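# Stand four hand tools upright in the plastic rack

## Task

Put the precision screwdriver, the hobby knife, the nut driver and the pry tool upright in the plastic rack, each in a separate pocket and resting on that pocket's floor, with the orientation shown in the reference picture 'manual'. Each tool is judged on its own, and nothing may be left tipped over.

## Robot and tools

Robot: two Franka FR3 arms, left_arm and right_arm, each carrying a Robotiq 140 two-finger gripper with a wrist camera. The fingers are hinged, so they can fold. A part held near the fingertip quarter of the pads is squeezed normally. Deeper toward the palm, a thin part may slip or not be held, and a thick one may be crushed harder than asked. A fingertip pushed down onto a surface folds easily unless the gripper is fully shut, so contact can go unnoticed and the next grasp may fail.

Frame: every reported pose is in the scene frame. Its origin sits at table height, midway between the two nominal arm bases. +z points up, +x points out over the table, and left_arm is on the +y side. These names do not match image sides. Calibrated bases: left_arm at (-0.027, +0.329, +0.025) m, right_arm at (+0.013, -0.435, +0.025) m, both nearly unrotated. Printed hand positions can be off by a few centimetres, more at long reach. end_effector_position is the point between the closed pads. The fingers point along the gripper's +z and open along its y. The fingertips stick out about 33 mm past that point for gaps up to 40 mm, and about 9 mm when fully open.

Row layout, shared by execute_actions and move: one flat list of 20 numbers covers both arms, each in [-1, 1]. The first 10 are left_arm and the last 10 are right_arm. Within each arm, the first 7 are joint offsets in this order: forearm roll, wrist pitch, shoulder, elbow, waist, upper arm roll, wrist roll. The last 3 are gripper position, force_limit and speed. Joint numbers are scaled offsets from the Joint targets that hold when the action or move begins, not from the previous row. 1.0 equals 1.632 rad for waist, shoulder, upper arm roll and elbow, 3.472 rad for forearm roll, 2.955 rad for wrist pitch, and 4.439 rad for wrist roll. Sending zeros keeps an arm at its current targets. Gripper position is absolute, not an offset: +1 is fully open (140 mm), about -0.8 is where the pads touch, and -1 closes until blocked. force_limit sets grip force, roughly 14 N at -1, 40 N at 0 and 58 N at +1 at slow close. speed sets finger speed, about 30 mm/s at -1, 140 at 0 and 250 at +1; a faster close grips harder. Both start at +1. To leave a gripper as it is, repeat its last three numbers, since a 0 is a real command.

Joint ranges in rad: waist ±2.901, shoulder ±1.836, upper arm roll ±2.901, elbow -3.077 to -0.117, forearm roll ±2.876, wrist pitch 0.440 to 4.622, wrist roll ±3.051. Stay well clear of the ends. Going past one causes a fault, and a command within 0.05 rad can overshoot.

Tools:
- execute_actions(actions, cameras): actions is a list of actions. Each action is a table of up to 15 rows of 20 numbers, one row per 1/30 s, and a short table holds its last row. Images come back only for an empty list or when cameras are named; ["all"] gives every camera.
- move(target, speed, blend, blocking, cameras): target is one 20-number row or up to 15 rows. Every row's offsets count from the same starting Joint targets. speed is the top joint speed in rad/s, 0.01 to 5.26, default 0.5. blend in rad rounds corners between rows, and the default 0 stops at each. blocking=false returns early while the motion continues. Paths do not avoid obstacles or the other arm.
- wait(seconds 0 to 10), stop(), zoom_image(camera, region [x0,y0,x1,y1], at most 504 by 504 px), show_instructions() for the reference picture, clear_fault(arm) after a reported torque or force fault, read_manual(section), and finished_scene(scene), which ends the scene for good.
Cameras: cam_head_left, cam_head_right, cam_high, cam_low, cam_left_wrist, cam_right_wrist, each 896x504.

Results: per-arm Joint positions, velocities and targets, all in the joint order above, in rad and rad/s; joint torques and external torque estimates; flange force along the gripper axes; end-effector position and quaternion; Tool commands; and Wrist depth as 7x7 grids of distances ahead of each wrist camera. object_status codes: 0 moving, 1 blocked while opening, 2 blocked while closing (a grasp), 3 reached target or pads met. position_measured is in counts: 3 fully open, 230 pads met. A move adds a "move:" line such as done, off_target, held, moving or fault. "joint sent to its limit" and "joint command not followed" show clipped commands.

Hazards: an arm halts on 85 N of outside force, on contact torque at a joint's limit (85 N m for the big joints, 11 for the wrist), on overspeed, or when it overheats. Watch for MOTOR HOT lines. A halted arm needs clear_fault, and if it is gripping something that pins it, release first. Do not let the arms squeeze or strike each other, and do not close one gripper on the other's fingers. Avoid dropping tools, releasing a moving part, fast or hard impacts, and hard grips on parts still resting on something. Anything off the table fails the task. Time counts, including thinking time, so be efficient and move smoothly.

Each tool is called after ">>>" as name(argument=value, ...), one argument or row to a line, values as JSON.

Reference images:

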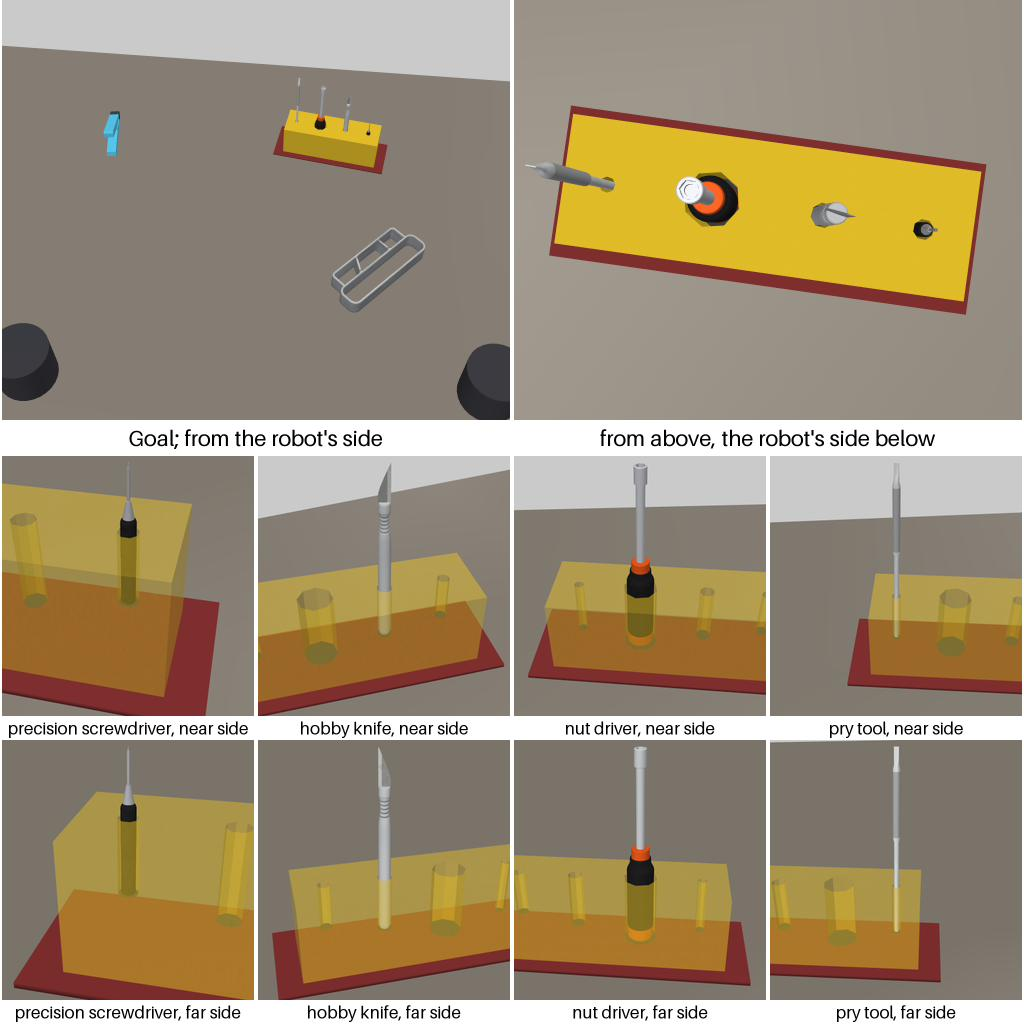

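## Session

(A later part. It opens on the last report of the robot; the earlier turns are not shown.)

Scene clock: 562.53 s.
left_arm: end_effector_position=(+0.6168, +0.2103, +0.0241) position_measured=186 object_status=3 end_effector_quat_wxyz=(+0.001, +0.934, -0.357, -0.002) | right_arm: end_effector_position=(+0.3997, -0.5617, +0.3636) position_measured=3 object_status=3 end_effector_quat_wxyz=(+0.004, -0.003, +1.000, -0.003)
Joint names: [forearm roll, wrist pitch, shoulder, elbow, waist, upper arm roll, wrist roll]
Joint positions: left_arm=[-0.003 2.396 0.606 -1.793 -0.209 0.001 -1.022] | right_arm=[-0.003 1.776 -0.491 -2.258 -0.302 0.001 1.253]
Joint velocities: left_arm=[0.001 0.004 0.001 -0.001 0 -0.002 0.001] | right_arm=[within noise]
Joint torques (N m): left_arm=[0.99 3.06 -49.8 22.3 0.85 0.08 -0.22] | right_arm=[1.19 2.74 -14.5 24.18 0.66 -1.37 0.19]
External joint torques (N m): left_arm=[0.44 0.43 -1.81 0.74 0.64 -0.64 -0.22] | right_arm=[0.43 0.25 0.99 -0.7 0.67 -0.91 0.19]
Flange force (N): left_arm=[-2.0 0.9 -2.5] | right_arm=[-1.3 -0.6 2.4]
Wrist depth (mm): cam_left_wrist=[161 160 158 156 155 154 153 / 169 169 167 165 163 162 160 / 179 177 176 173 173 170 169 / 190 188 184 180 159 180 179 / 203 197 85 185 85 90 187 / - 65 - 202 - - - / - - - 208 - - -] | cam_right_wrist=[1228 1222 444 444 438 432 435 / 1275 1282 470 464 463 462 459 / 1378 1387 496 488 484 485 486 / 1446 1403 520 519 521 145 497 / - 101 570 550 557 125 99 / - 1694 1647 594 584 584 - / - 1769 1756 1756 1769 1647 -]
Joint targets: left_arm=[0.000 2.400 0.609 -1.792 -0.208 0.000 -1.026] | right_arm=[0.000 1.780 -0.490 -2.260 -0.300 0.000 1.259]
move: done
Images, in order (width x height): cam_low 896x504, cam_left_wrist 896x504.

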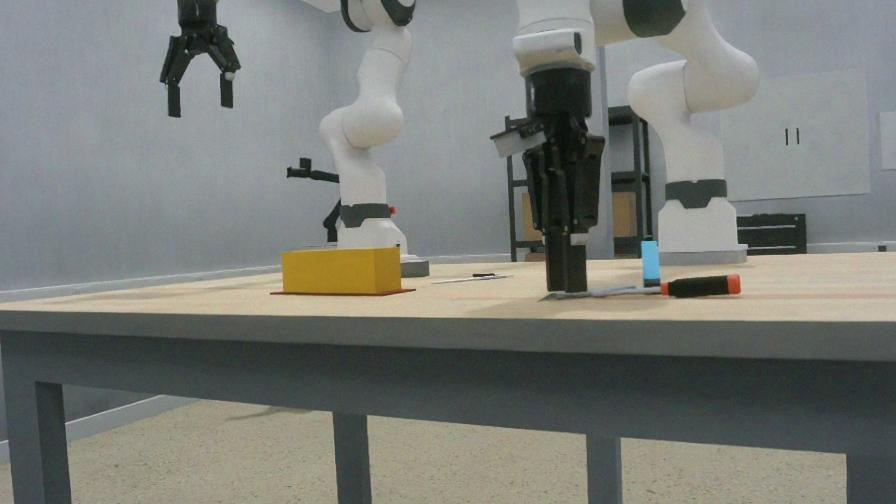

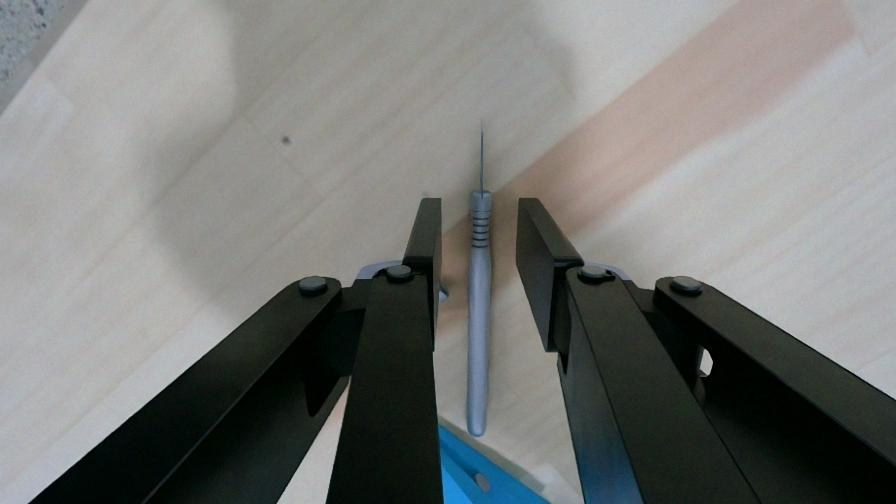

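>>> move(
  target=[0,0.0022,0.0040,0.0001,0,0,0,-0.45,-1,0, 0,0,0,0,0,0,0,1,1,1],
  speed=0.1,
  cameras=[],
)

>>> execute_actions(
  actions=[
    [[0,0,0,0,0,0,0,-1,-1,-1,0,0,0,0,0,0,0,1,1,1]],
    [[0,0,0,0,0,0,0,-1,-1,-1,0,0,0,0,0,0,0,1,1,1]],
    [[0,0,0,0,0,0,0,-1,-1,-1,0,0,0,0,0,0,0,1,1,1]],
  ],
  cameras=["cam_left_wrist","cam_low"],
)

>>> zoom_image(
  camera="cam_left_wrist",
  region=[380, 100, 580, 350],
)

Scene clock: 573.10 s.
left_arm: end_effector_position=(+0.6170, +0.2103, +0.0209) position_measured=186 object_status=3 end_effector_quat_wxyz=(+0.001, +0.934, -0.357, -0.001) | right_arm: end_effector_position=(+0.3997, -0.5617, +0.3636) position_measured=3 object_status=3 end_effector_quat_wxyz=(+0.004, -0.003, +1.000, -0.003)
Joint names: [forearm roll, wrist pitch, shoulder, elbow, waist, upper arm roll, wrist roll]
Joint positions: left_arm=[-0.003 2.402 0.612 -1.793 -0.209 0.001 -1.022] | right_arm=[-0.003 1.776 -0.491 -2.258 -0.302 0.001 1.253]
Joint velocities: left_arm=[-0.001 0.004 -0.001 -0.001 -0.001 -0.001 -0.001] | right_arm=[within noise]
Joint torques (N m): left_arm=[1 3.08 -49.42 22.3 0.83 0.1 -0.2] | right_arm=[1.19 2.75 -14.43 24.19 0.64 -1.35 0.19]
External joint torques (N m): left_arm=[0.45 0.44 -1.34 0.77 0.83 -0.45 -0.2] | right_arm=[0.41 0.26 0.95 -0.62 0.6 -0.94 0.19]
Flange force (N): left_arm=[-1.0 -0.1 -1.6] | right_arm=[-1.4 -0.7 2.2]
Wrist depth (mm): cam_left_wrist=[158 156 155 154 153 151 149 / 166 166 163 162 160 159 157 / 176 174 172 170 169 167 165 / 186 185 180 176 160 176 174 / 198 194 86 179 85 90 185 / 209 65 - 200 - - - / - - - 203 - - -] | cam_right_wrist=[1235 1222 445 437 441 433 434 / 1317 1303 465 465 462 460 459 / 1387 1378 495 490 488 486 483 / 1446 1446 523 520 517 145 496 / - 101 570 553 548 125 98 / - 1647 597 597 585 588 - / - 1796 1796 1769 1731 1718 -]
Joint targets: left_arm=[0.000 2.407 0.615 -1.792 -0.208 0.000 -1.026] | right_arm=[0.000 1.780 -0.490 -2.260 -0.300 0.000 1.259]
move: done
No camera images: "cameras" was empty.

Scene clock: 574.80 s.
left_arm: end_effector_position=(+0.6172, +0.2103, +0.0209) position_measured=219 object_status=2 end_effector_quat_wxyz=(+0.001, +0.934, -0.357, -0.001) | right_arm: end_effector_position=(+0.3997, -0.5617, +0.3636) position_measured=3 object_status=3 end_effector_quat_wxyz=(+0.004, -0.003, +1.000, -0.003)
Joint names: [forearm roll, wrist pitch, shoulder, elbow, waist, upper arm roll, wrist roll]
Joint positions: left_arm=[-0.003 2.403 0.612 -1.793 -0.209 0.001 -1.022] | right_arm=[-0.003 1.776 -0.491 -2.258 -0.302 0.001 1.253]
Joint torques (N m): left_arm=[0.99 3.05 -49.41 22.31 0.85 0.08 -0.22] | right_arm=[1.19 2.74 -14.44 24.2 0.65 -1.37 0.2]
External joint torques (N m): left_arm=[0.44 0.41 -1.36 0.82 0.66 -0.63 -0.22] | right_arm=[0.42 0.26 0.98 -0.61 0.64 -0.94 0.2]
External joint torques at the end of the 1st action: left_arm=[0.43 0.38 -0.95 0.58 0.8 -0.49 -0.16] | right_arm=[0.41 0.27 0.98 -0.67 0.6 -0.95 0.15]
External joint torques at the end of the 2nd action: left_arm=[0.43 0.4 -1.07 0.65 0.78 -0.5 -0.2] | right_arm=[0.41 0.25 1.05 -0.72 0.66 -0.92 0.2]
Flange force (N): left_arm=[-0.6 0.0 -1.7] | right_arm=[-1.5 -0.7 2.2]
Flange force at the end of the 1st action (N): left_arm=[-0.8 -0.2 -1.0] | right_arm=[-1.3 -0.8 2.4]
Flange force at the end of the 2nd action (N): left_arm=[-0.8 -0.1 -1.2] | right_arm=[-1.5 -0.7 2.5]
Wrist depth (mm): cam_left_wrist=[158 157 156 154 152 151 149 / 166 166 163 162 160 159 157 / 176 174 172 170 169 168 165 / 186 185 181 124 177 177 174 / 198 194 86 80 85 84 186 / 209 - 75 61 - - 193 / - - 66 - - 64 -] | cam_right_wrist=[1241 1254 444 440 441 433 434 / 1310 1275 470 468 462 459 459 / 1371 1363 499 490 486 486 481 / 1482 1420 525 518 518 145 507 / - 101 570 551 557 125 98 / - 1658 1658 591 588 588 - / - 1796 1783 1731 1756 1706 -]
Joint targets: left_arm=[0.000 2.407 0.615 -1.792 -0.208 0.000 -1.026] | right_arm=[0.000 1.780 -0.490 -2.260 -0.300 0.000 1.259]
Step readings (joint positions of left_arm | right_arm; steps 1 to 15: 1st action; 16 to 30: 2nd action; 31 to 45: 3rd action):
0: [-0.003 2.402 0.612 -1.793 -0.209 0.001 -1.022] | [-0.003 1.776 -0.491 -2.258 -0.302 0.001 1.253]
1: [-0.003 2.402 0.612 -1.793 -0.209 0.001 -1.022] | [-0.003 1.776 -0.491 -2.258 -0.302 0.001 1.253]
2: [-0.003 2.402 0.612 -1.793 -0.209 0.001 -1.022] | [-0.003 1.776 -0.491 -2.258 -0.302 0.001 1.253]
4: [-0.003 2.403 0.612 -1.793 -0.209 0.001 -1.022] | [-0.003 1.776 -0.491 -2.258 -0.302 0.001 1.253]
8: [-0.003 2.403 0.612 -1.793 -0.209 0.001 -1.022] | [-0.003 1.776 -0.491 -2.258 -0.302 0.001 1.253]
15: [-0.003 2.403 0.612 -1.793 -0.209 0.001 -1.022] | [-0.003 1.776 -0.491 -2.258 -0.302 0.001 1.253]
16: [-0.003 2.403 0.612 -1.793 -0.209 0.001 -1.022] | [-0.003 1.776 -0.491 -2.258 -0.302 0.001 1.253]
17: [-0.003 2.403 0.612 -1.793 -0.209 0.001 -1.022] | [-0.003 1.776 -0.491 -2.258 -0.302 0.001 1.253]
19: [-0.003 2.403 0.612 -1.793 -0.209 0.001 -1.022] | [-0.003 1.776 -0.491 -2.258 -0.302 0.001 1.253]
23: [-0.003 2.403 0.612 -1.793 -0.209 0.001 -1.022] | [-0.003 1.776 -0.491 -2.258 -0.302 0.001 1.253]
30: [-0.003 2.403 0.612 -1.793 -0.209 0.001 -1.022] | [-0.003 1.776 -0.491 -2.258 -0.302 0.001 1.253]
31: [-0.003 2.403 0.612 -1.793 -0.209 0.001 -1.022] | [-0.003 1.776 -0.491 -2.258 -0.302 0.001 1.253]
32: [-0.003 2.403 0.612 -1.793 -0.209 0.001 -1.022] | [-0.003 1.776 -0.491 -2.258 -0.302 0.001 1.253]
34: [-0.003 2.403 0.612 -1.793 -0.209 0.001 -1.022] | [-0.003 1.776 -0.491 -2.258 -0.302 0.001 1.253]
38: [-0.003 2.403 0.612 -1.793 -0.209 0.001 -1.022] | [-0.003 1.776 -0.491 -2.258 -0.302 0.001 1.253]
45: [-0.003 2.403 0.612 -1.793 -0.209 0.001 -1.022] | [-0.003 1.776 -0.491 -2.258 -0.302 0.001 1.253]
Images, in order (width x height): cam_low 896x504, cam_left_wrist 896x504.

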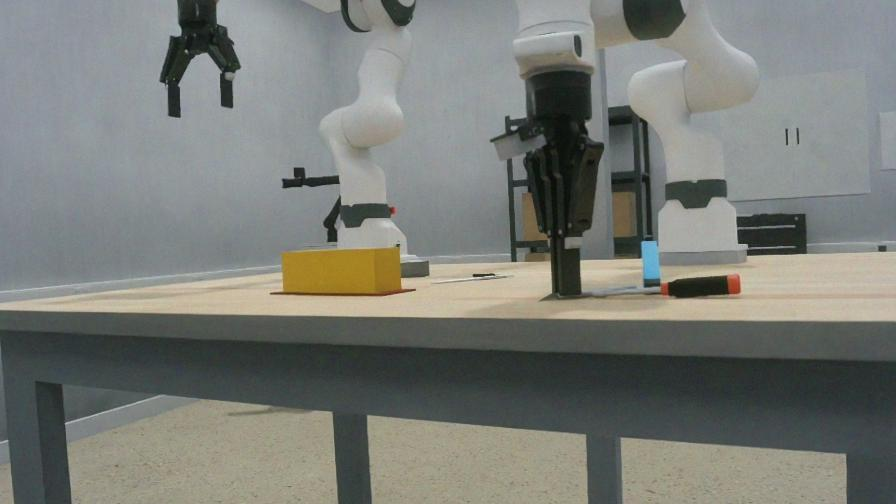

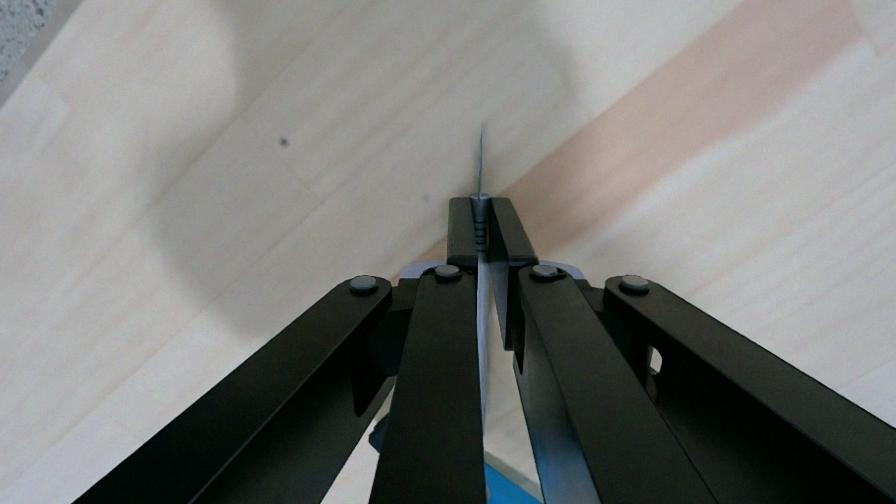

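Scaled by 2.016.

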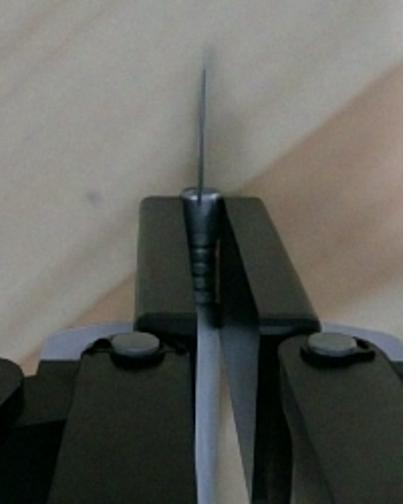

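>>> move(
  target=[
    [0,-0.0237,-0.0423,0.0006,0,0,0,-1,-1,-1, 0,0,0,0,0,0,0,1,1,1],
    [0,-0.1581,-0.1741,0.1121,0,0,0,-1,-1,-1, 0,0,0,0,0,0,0,1,1,1],
    [-0.4613,-0.2733,-0.0471,-0.0387,-0.0272,0,0.4163,-1,-1,-1, 0,0,0,0,0,0,0,1,1,1],
  ],
  speed=[0.12,0.5,0.8],
  blend=[0.03,0.1,0],
  cameras=["cam_left_wrist","cam_high","cam_low","cam_head_right"],
)

Scene clock: 683.17 s.
left_arm: end_effector_position=(+0.5152, -0.1183, +0.2971) position_measured=219 object_status=2 end_effector_quat_wxyz=(+0.543, +0.455, -0.544, +0.450) | right_arm: end_effector_position=(+0.3997, -0.5617, +0.3636) position_measured=3 object_status=3 end_effector_quat_wxyz=(+0.004, -0.003, +1.000, -0.003)
Joint names: [forearm roll, wrist pitch, shoulder, elbow, waist, upper arm roll, wrist roll]
Joint positions: left_arm=[-1.599 1.604 0.536 -1.853 -0.251 0.001 0.814] | right_arm=[-0.003 1.776 -0.491 -2.258 -0.302 0.001 1.253]
Joint velocities: left_arm=[-0.002 0 0 -0.002 -0.001 0 0.005] | right_arm=[within noise]
Joint torques (N m): left_arm=[-2.29 -2.07 -46.82 20.41 0.09 -1.73 0.19] | right_arm=[1.19 2.74 -14.41 24.18 0.69 -1.33 0.22]
External joint torques (N m): left_arm=[-0.57 -0.15 -1.85 0.1 0.23 -0.39 0.16] | right_arm=[0.42 0.25 0.95 -0.61 0.73 -0.83 0.22]
Flange force (N): left_arm=[3.1 4.5 0.2] | right_arm=[-1.5 -0.5 2.2]
Wrist depth (mm): cam_left_wrist=[- - - - 2641 - 468 / 2150 - - - 2479 - 479 / 2359 2429 2557 2531 2479 2314 507 / - 2641 2670 116 3037 3075 516 / 2336 2429 80 80 85 84 537 / 1959 - 74 61 - - 532 / - - 66 - - 64 -] | cam_right_wrist=[1216 1228 440 435 438 433 435 / 1296 1296 469 462 465 459 458 / 1395 1371 497 490 490 486 483 / 1446 1403 522 520 523 145 498 / - 101 573 553 553 125 98 / - 1658 1647 596 588 593 - / - 1783 1731 2175 1783 1756 -]
Joint targets: left_arm=[-1.602 1.599 0.538 -1.855 -0.252 0.000 0.822] | right_arm=[0.000 1.780 -0.490 -2.260 -0.300 0.000 1.259]
move: done
Images, in order (width x height): cam_head_right 896x504, cam_high 896x504, cam_low 896x504, cam_left_wrist 896x504.

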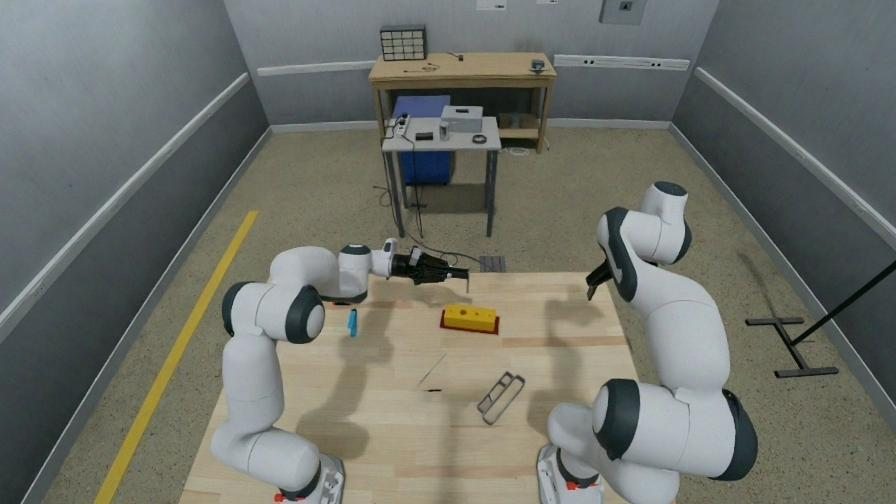

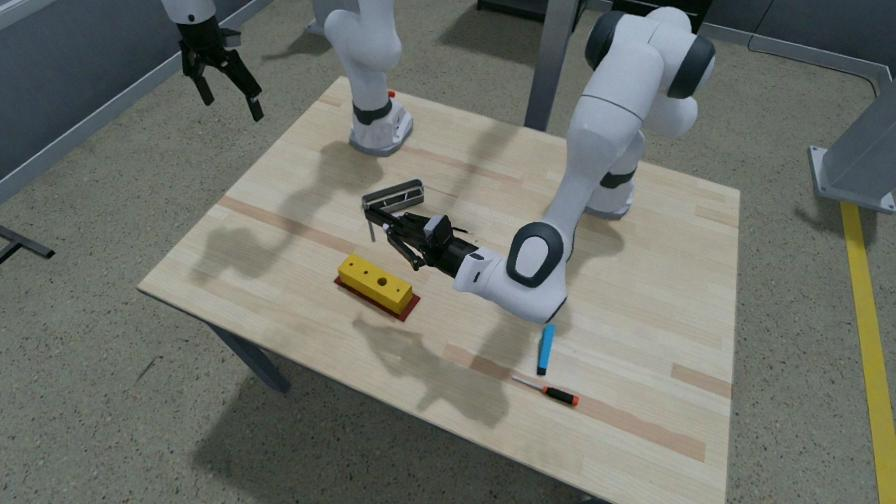

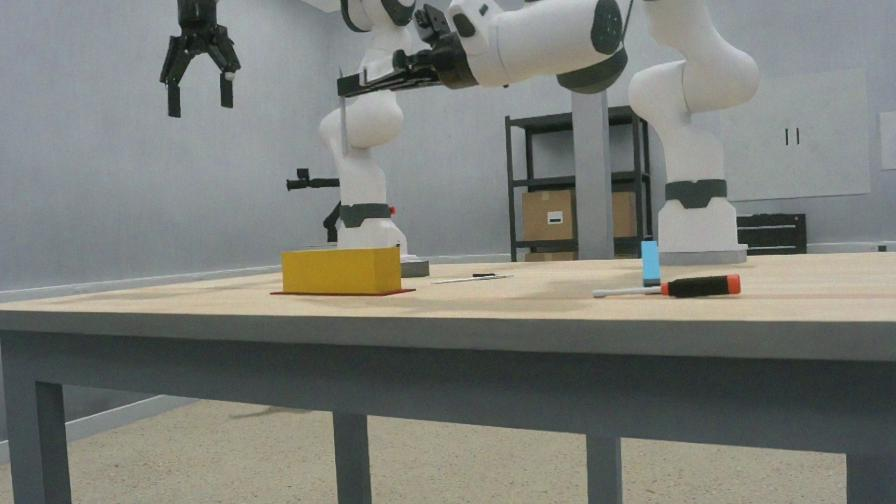

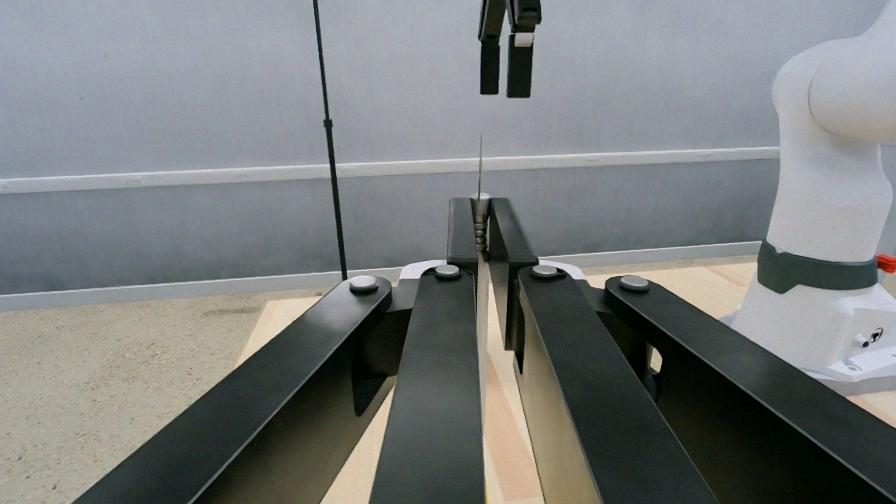

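>>> move(
  target=[-0.0164,0.0118,0.1673,0.0913,-0.0411,0,0.0286,-1,-1,-1, 0,0.2951,0.0650,-0.2914,0.4816,0,0.0703,1,1,1],
  speed=0.6,
  cameras=["cam_left_wrist","cam_right_wrist","cam_low"],
)

>>> zoom_image(
  camera="cam_right_wrist",
  region=[270, 120, 690, 400],
)

>>> zoom_image(
  camera="cam_left_wrist",
  region=[380, 180, 600, 504],
)

Scene clock: 706.63 s.
left_arm: end_effector_position=(+0.5161, -0.1595, +0.1814) position_measured=219 object_status=2 end_effector_quat_wxyz=(+0.547, +0.452, -0.543, +0.449) | right_arm: end_effector_position=(+0.4289, -0.2227, +0.1926) position_measured=3 object_status=3 end_effector_quat_wxyz=(+0.146, -0.236, +0.960, +0.033)
Joint names: [forearm roll, wrist pitch, shoulder, elbow, waist, upper arm roll, wrist roll]
Joint positions: left_arm=[-1.656 1.63 0.81 -1.707 -0.318 0.001 0.942] | right_arm=[-0.003 2.648 -0.385 -2.734 0.484 0.001 1.563]
Joint velocities: left_arm=[within noise] | right_arm=[0.001 0.001 0.001 0 0.001 -0.001 0.004]
Joint torques (N m): left_arm=[-2.01 -1.7 -51.52 19.47 0.16 -2.06 0.17] | right_arm=[0.87 3.34 -15.79 21.91 0.74 -1.19 0.2]
External joint torques (N m): left_arm=[-0.57 0.44 -2.28 1 0.1 -0.4 0.14] | right_arm=[0.29 0.25 1.1 -0.71 0.67 -0.9 0.21]
Flange force (N): left_arm=[3.8 1.5 1.3] | right_arm=[-0.5 -0.8 4.3]
Wrist depth (mm): cam_left_wrist=[2024 2041 - - 257 2825 160 / 2292 2150 - - 269 2858 154 / 2208 - 2249 2292 281 3283 436 / 2454 2531 714 116 688 677 464 / 2169 2169 80 80 85 84 455 / 1760 - 74 61 - - 344 / - - 66 - - 64 -] | cam_right_wrist=[273 274 273 272 272 271 269 / 301 302 300 299 299 299 296 / 335 334 333 322 333 331 327 / 379 357 366 302 361 145 362 / - 101 430 416 431 125 98 / - 1624 1943 484 499 494 - / - 2237 2175 206 216 551 -]
Joint targets: left_arm=[-1.659 1.634 0.811 -1.706 -0.319 0.000 0.949] | right_arm=[0.000 2.652 -0.384 -2.735 0.486 0.000 1.571]
move: done
Images, in order (width x height): cam_low 896x504, cam_left_wrist 896x504, cam_right_wrist 896x504.

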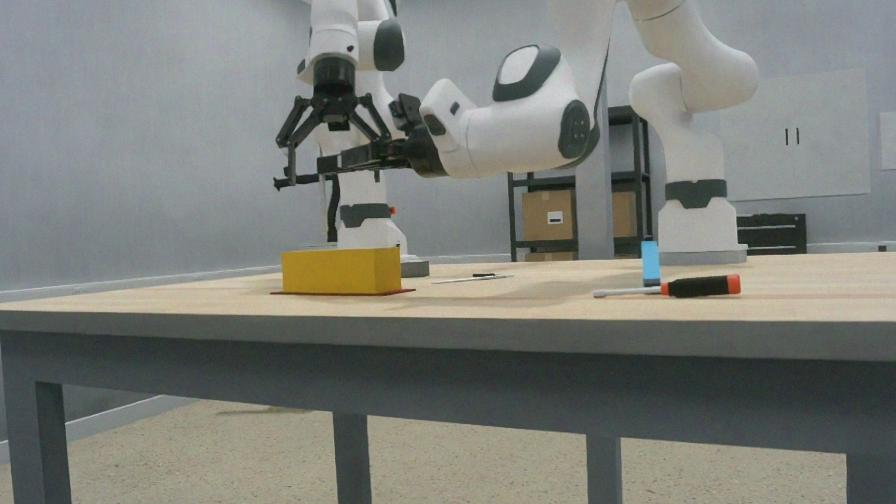

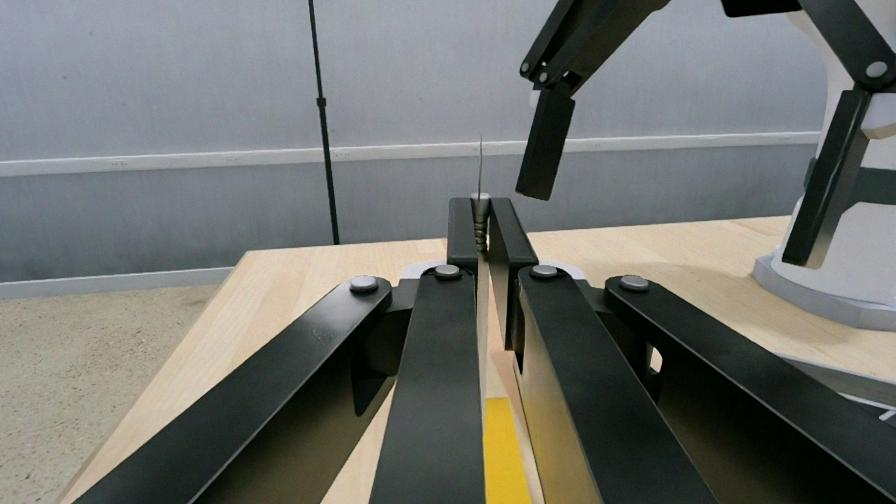

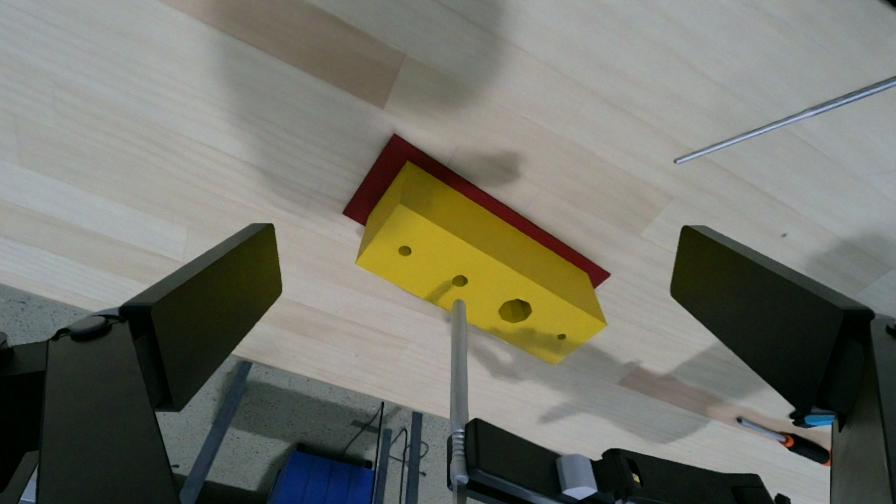

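Scaled by 1.200.

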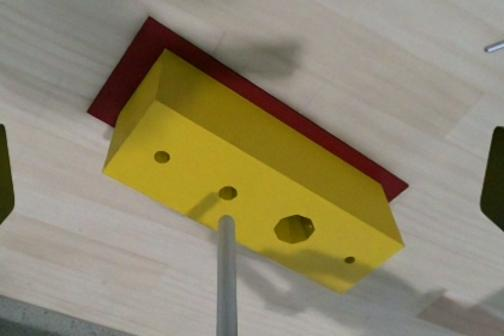

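Scaled by 1.556.

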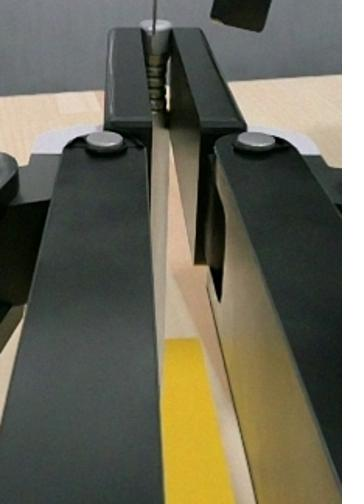

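>>> zoom_image(
  camera="cam_low",
  region=[260, 130, 420, 310],
)

>>> zoom_image(
  camera="cam_right_wrist",
  region=[380, 220, 540, 340],
)

Scaled by 2.800.

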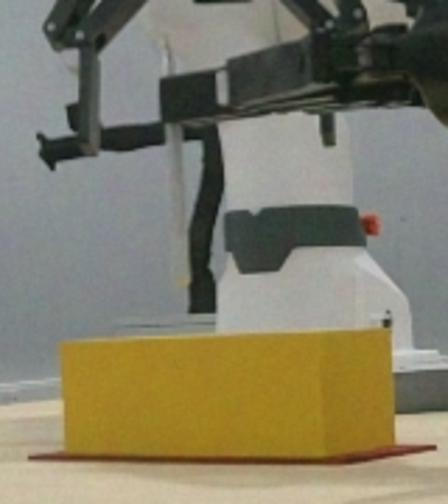

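Scaled by 3.150.

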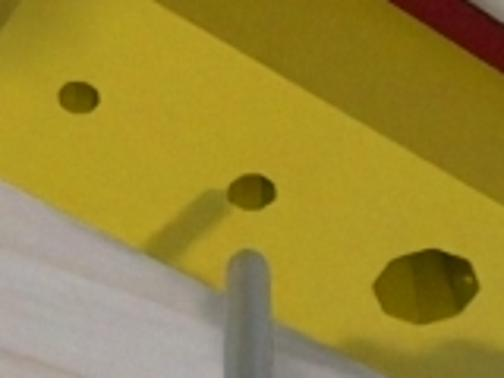

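>>> move(
  target=[0.0005,-0.0015,0.0288,0.0174,0.0023,0,0.0040,-1,-1,-1, 0,0,0,0,0,0,0,1,1,1],
  speed=0.12,
  cameras=["cam_low","cam_right_wrist"],
)

>>> zoom_image(
  camera="cam_right_wrist",
  region=[400, 230, 520, 330],
)

>>> zoom_image(
  camera="cam_low",
  region=[280, 160, 400, 310],
)

Scene clock: 771.37 s.
left_arm: end_effector_position=(+0.5177, -0.1590, +0.1612) position_measured=219 object_status=2 end_effector_quat_wxyz=(+0.546, +0.453, -0.543, +0.449) | right_arm: end_effector_position=(+0.4289, -0.2226, +0.1926) position_measured=3 object_status=3 end_effector_quat_wxyz=(+0.146, -0.235, +0.960, +0.034)
Joint names: [forearm roll, wrist pitch, shoulder, elbow, waist, upper arm roll, wrist roll]
Joint positions: left_arm=[-1.656 1.63 0.856 -1.679 -0.317 0.001 0.959] | right_arm=[-0.003 2.648 -0.385 -2.734 0.484 0.001 1.565]
Joint velocities: left_arm=[-0.001 0.001 0.001 0.001 -0.001 0 0.004] | right_arm=[within noise]
Joint torques (N m): left_arm=[-1.56 -2.01 -51.85 19.17 1.1 -2.06 0.18] | right_arm=[0.87 3.35 -15.75 21.93 0.73 -1.25 0.16]
External joint torques (N m): left_arm=[-0.16 0.15 -2.07 1 1.14 -0.26 0.14] | right_arm=[0.29 0.25 1.21 -0.78 0.7 -0.92 0.17]
Flange force (N): left_arm=[3.3 0.8 -0.8] | right_arm=[-0.5 -0.9 4.6]
Wrist depth (mm): cam_left_wrist=[- - 1869 - 261 2292 - / - - - - 270 2405 152 / 2094 2382 2249 2612 - - 434 / 2336 2405 639 116 629 618 479 / 2076 514 80 80 85 84 434 / 1773 - 74 61 - - 311 / - - 66 - - 64 -] | cam_right_wrist=[274 274 273 273 272 270 269 / 301 301 302 300 300 298 296 / 336 334 334 323 331 331 328 / 380 357 367 300 363 145 360 / - 101 429 416 424 125 98 / - 1928 1838 467 480 513 - / - 2237 2258 2195 227 240 -]
Joint targets: left_arm=[-1.657 1.630 0.858 -1.677 -0.315 0.000 0.966] | right_arm=[0.000 2.652 -0.384 -2.735 0.486 0.000 1.571]
move: done
Images, in order (width x height): cam_low 896x504, cam_right_wrist 896x504.

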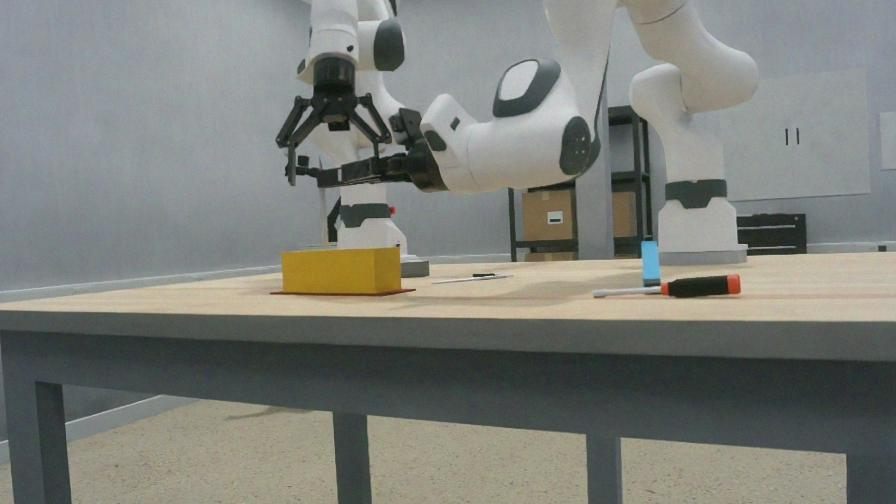

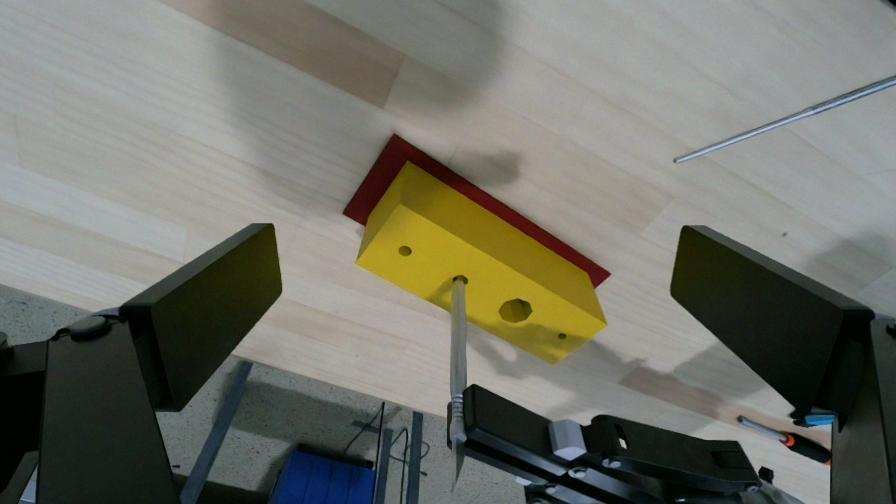

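Scaled by 4.200.

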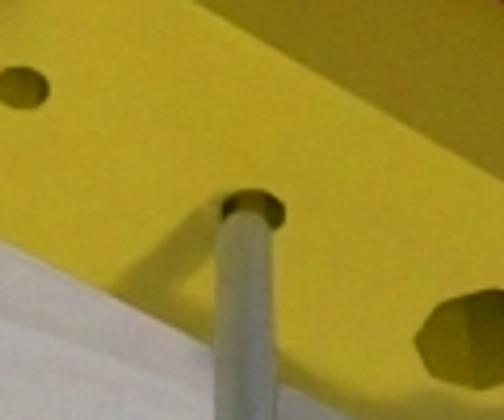

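Scaled by 3.360.

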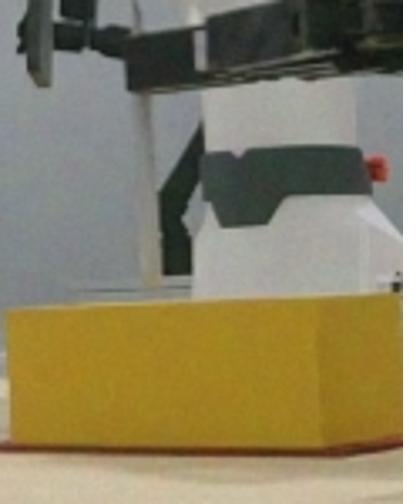

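>>> move(
  target=[0.00075,-0.00088,0.00607,0.00263,0.00227,0,0.00122,-1,-1,-1, 0,0,0,0,0,0,0,1,1,1],
  speed=0.1,
  cameras=["cam_low","cam_right_wrist","cam_left_wrist"],
)

>>> zoom_image(
  camera="cam_right_wrist",
  region=[420, 250, 500, 310],
)

>>> zoom_image(
  camera="cam_low",
  region=[280, 220, 380, 310],
)

>>> zoom_image(
  camera="cam_left_wrist",
  region=[440, 180, 560, 504],
)

Scene clock: 798.03 s.
left_arm: end_effector_position=(+0.5190, -0.1568, +0.1564) position_measured=219 object_status=2 end_effector_quat_wxyz=(+0.545, +0.455, -0.542, +0.450) | right_arm: end_effector_position=(+0.4289, -0.2226, +0.1926) position_measured=3 object_status=3 end_effector_quat_wxyz=(+0.146, -0.235, +0.960, +0.034)
Joint names: [forearm roll, wrist pitch, shoulder, elbow, waist, upper arm roll, wrist roll]
Joint positions: left_arm=[-1.656 1.63 0.866 -1.675 -0.313 0.001 0.964] | right_arm=[-0.003 2.648 -0.385 -2.734 0.484 0.001 1.565]
Joint velocities: left_arm=[0.001 0.002 0 0.003 0 0 0.005] | right_arm=[within noise]
Joint torques (N m): left_arm=[-1.22 -2.14 -51.61 19.39 1.07 -2.15 0.22] | right_arm=[0.86 3.35 -15.73 21.91 0.73 -1.2 0.19]
External joint torques (N m): left_arm=[0.18 0.04 -1.65 1.26 1.16 -0.29 0.18] | right_arm=[0.28 0.26 1.17 -0.67 0.71 -0.87 0.2]
Flange force (N): left_arm=[1.9 -1.3 -1.0] | right_arm=[-0.8 -0.8 4.6]
Wrist depth (mm): cam_left_wrist=[2531 - - - 269 - - / - - 2792 - 269 2612 154 / 2382 - - - 2314 2584 442 / 2336 650 633 116 623 610 470 / 2041 503 80 80 85 85 422 / 1699 - 74 61 - - 309 / - - 66 - - 64 -] | cam_right_wrist=[274 275 273 272 272 271 269 / 301 301 300 299 299 297 296 / 335 334 335 324 333 332 330 / 378 358 365 308 364 144 363 / - 101 428 415 353 125 98 / - 1928 1959 466 478 494 - / - 2237 2195 2258 232 247 -]
Joint targets: left_arm=[-1.654 1.627 0.868 -1.673 -0.312 0.000 0.972] | right_arm=[0.000 2.652 -0.384 -2.735 0.486 0.000 1.571]
move: done
Images, in order (width x height): cam_low 896x504, cam_left_wrist 896x504, cam_right_wrist 896x504.

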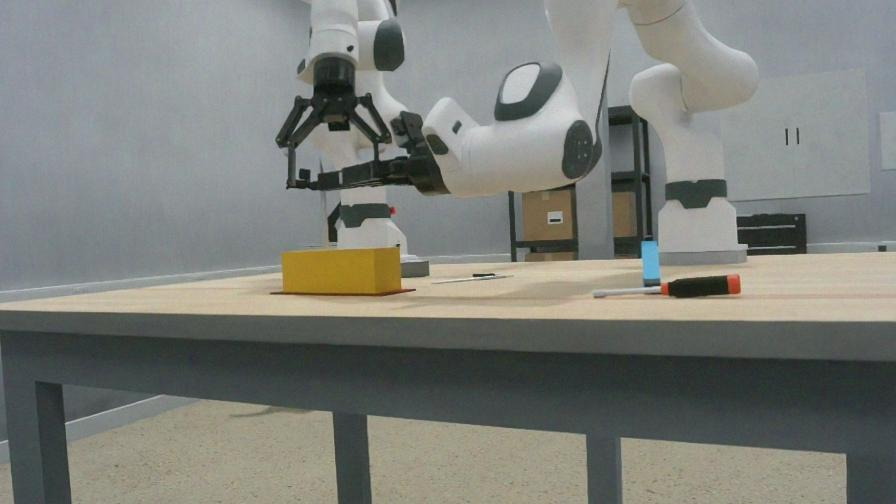

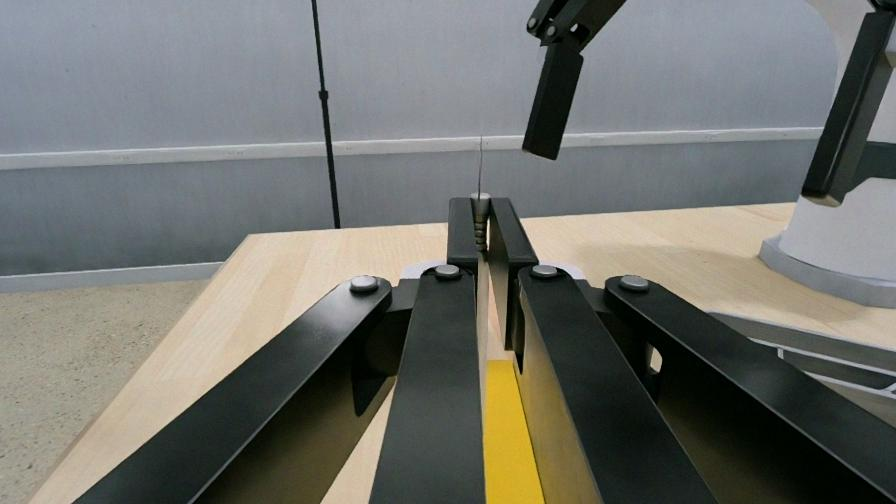

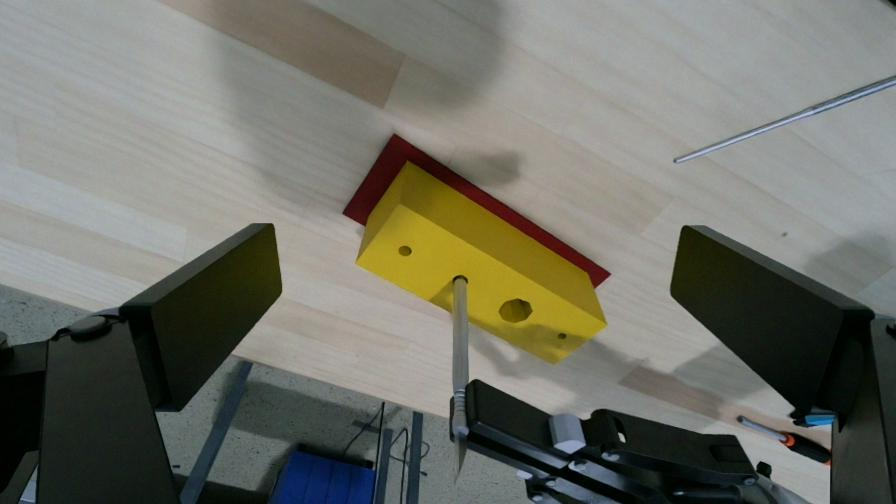

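Scaled by 6.300.

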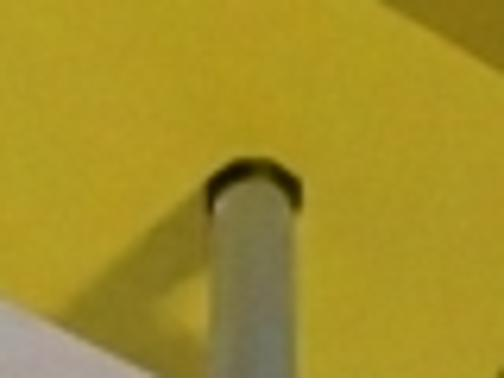

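Scaled by 5.040.

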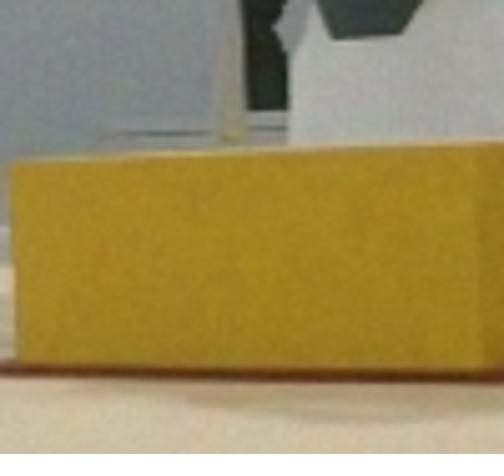

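Scaled by 1.556.

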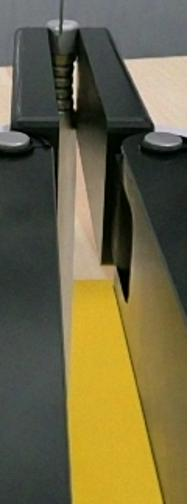

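>>> move(
  target=[-0.0001,-0.0002,0.00674,0.00291,0,0,0.00136,-1,-1,-1, 0,0,0,0,0,0,0,1,1,1],
  speed=0.05,
  cameras=["cam_low","cam_right_wrist"],
)

>>> zoom_image(
  camera="cam_right_wrist",
  region=[420, 250, 500, 310],
)

Scene clock: 810.33 s.
left_arm: end_effector_position=(+0.5189, -0.1564, +0.1514) position_measured=219 object_status=2 end_effector_quat_wxyz=(+0.545, +0.455, -0.543, +0.450) | right_arm: end_effector_position=(+0.4289, -0.2226, +0.1926) position_measured=3 object_status=3 end_effector_quat_wxyz=(+0.146, -0.235, +0.960, +0.034)
Joint names: [forearm roll, wrist pitch, shoulder, elbow, waist, upper arm roll, wrist roll]
Joint positions: left_arm=[-1.656 1.63 0.876 -1.67 -0.313 0.001 0.971] | right_arm=[-0.003 2.648 -0.385 -2.734 0.484 0.001 1.565]
Joint velocities: left_arm=[0.001 0 0.001 0.001 0 -0.001 0.004] | right_arm=[within noise]
Joint torques (N m): left_arm=[-1.3 -2.23 -51.43 19.33 0.83 -2.28 0.2] | right_arm=[0.86 3.37 -15.84 21.89 0.72 -1.22 0.18]
External joint torques (N m): left_arm=[0.09 -0.04 -1.38 1.26 0.96 -0.36 0.17] | right_arm=[0.28 0.27 1.1 -0.75 0.64 -0.95 0.19]
Flange force (N): left_arm=[1.3 -1.9 -0.7] | right_arm=[-0.3 -1.0 4.4]
Wrist depth (mm): cam_left_wrist=[- - - - 261 - - / 2189 - 2169 - 270 2699 153 / - 2670 2405 2641 - 2584 447 / - 2336 623 121 604 595 477 / 2059 493 86 80 85 84 414 / 1735 - 74 61 - - 291 / - - 66 - - 64 -] | cam_right_wrist=[273 273 273 273 271 272 269 / 302 301 299 300 299 299 296 / 336 334 333 323 333 331 330 / 377 357 365 295 364 145 361 / - 101 428 417 343 125 98 / - 1867 1912 468 464 496 - / - 2258 2117 2195 244 254 -]
Joint targets: left_arm=[-1.655 1.626 0.879 -1.668 -0.312 0.000 0.978] | right_arm=[0.000 2.652 -0.384 -2.735 0.486 0.000 1.571]
move: done
Images, in order (width x height): cam_low 896x504, cam_right_wrist 896x504.

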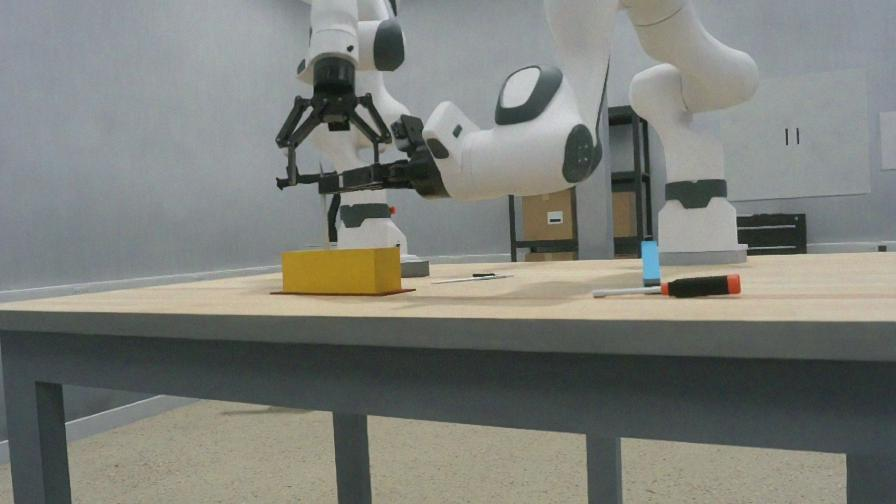

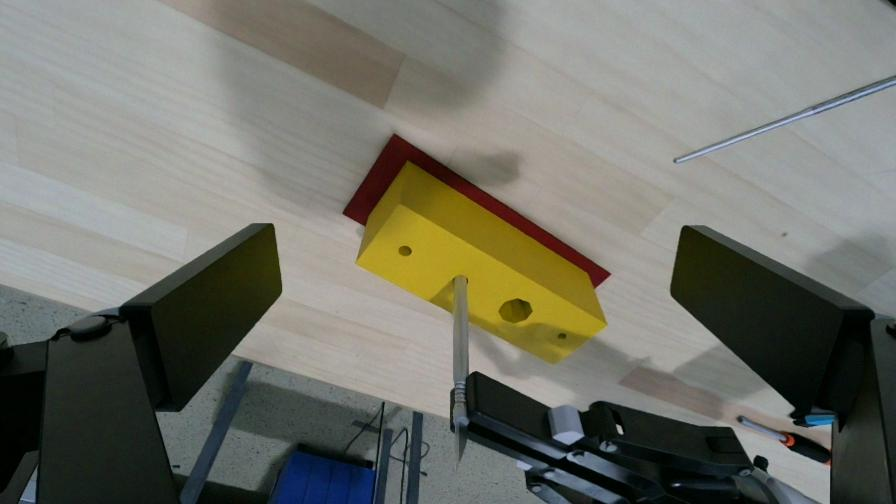

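Scaled by 6.300.

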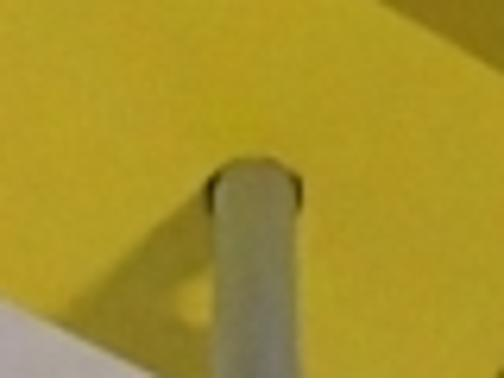

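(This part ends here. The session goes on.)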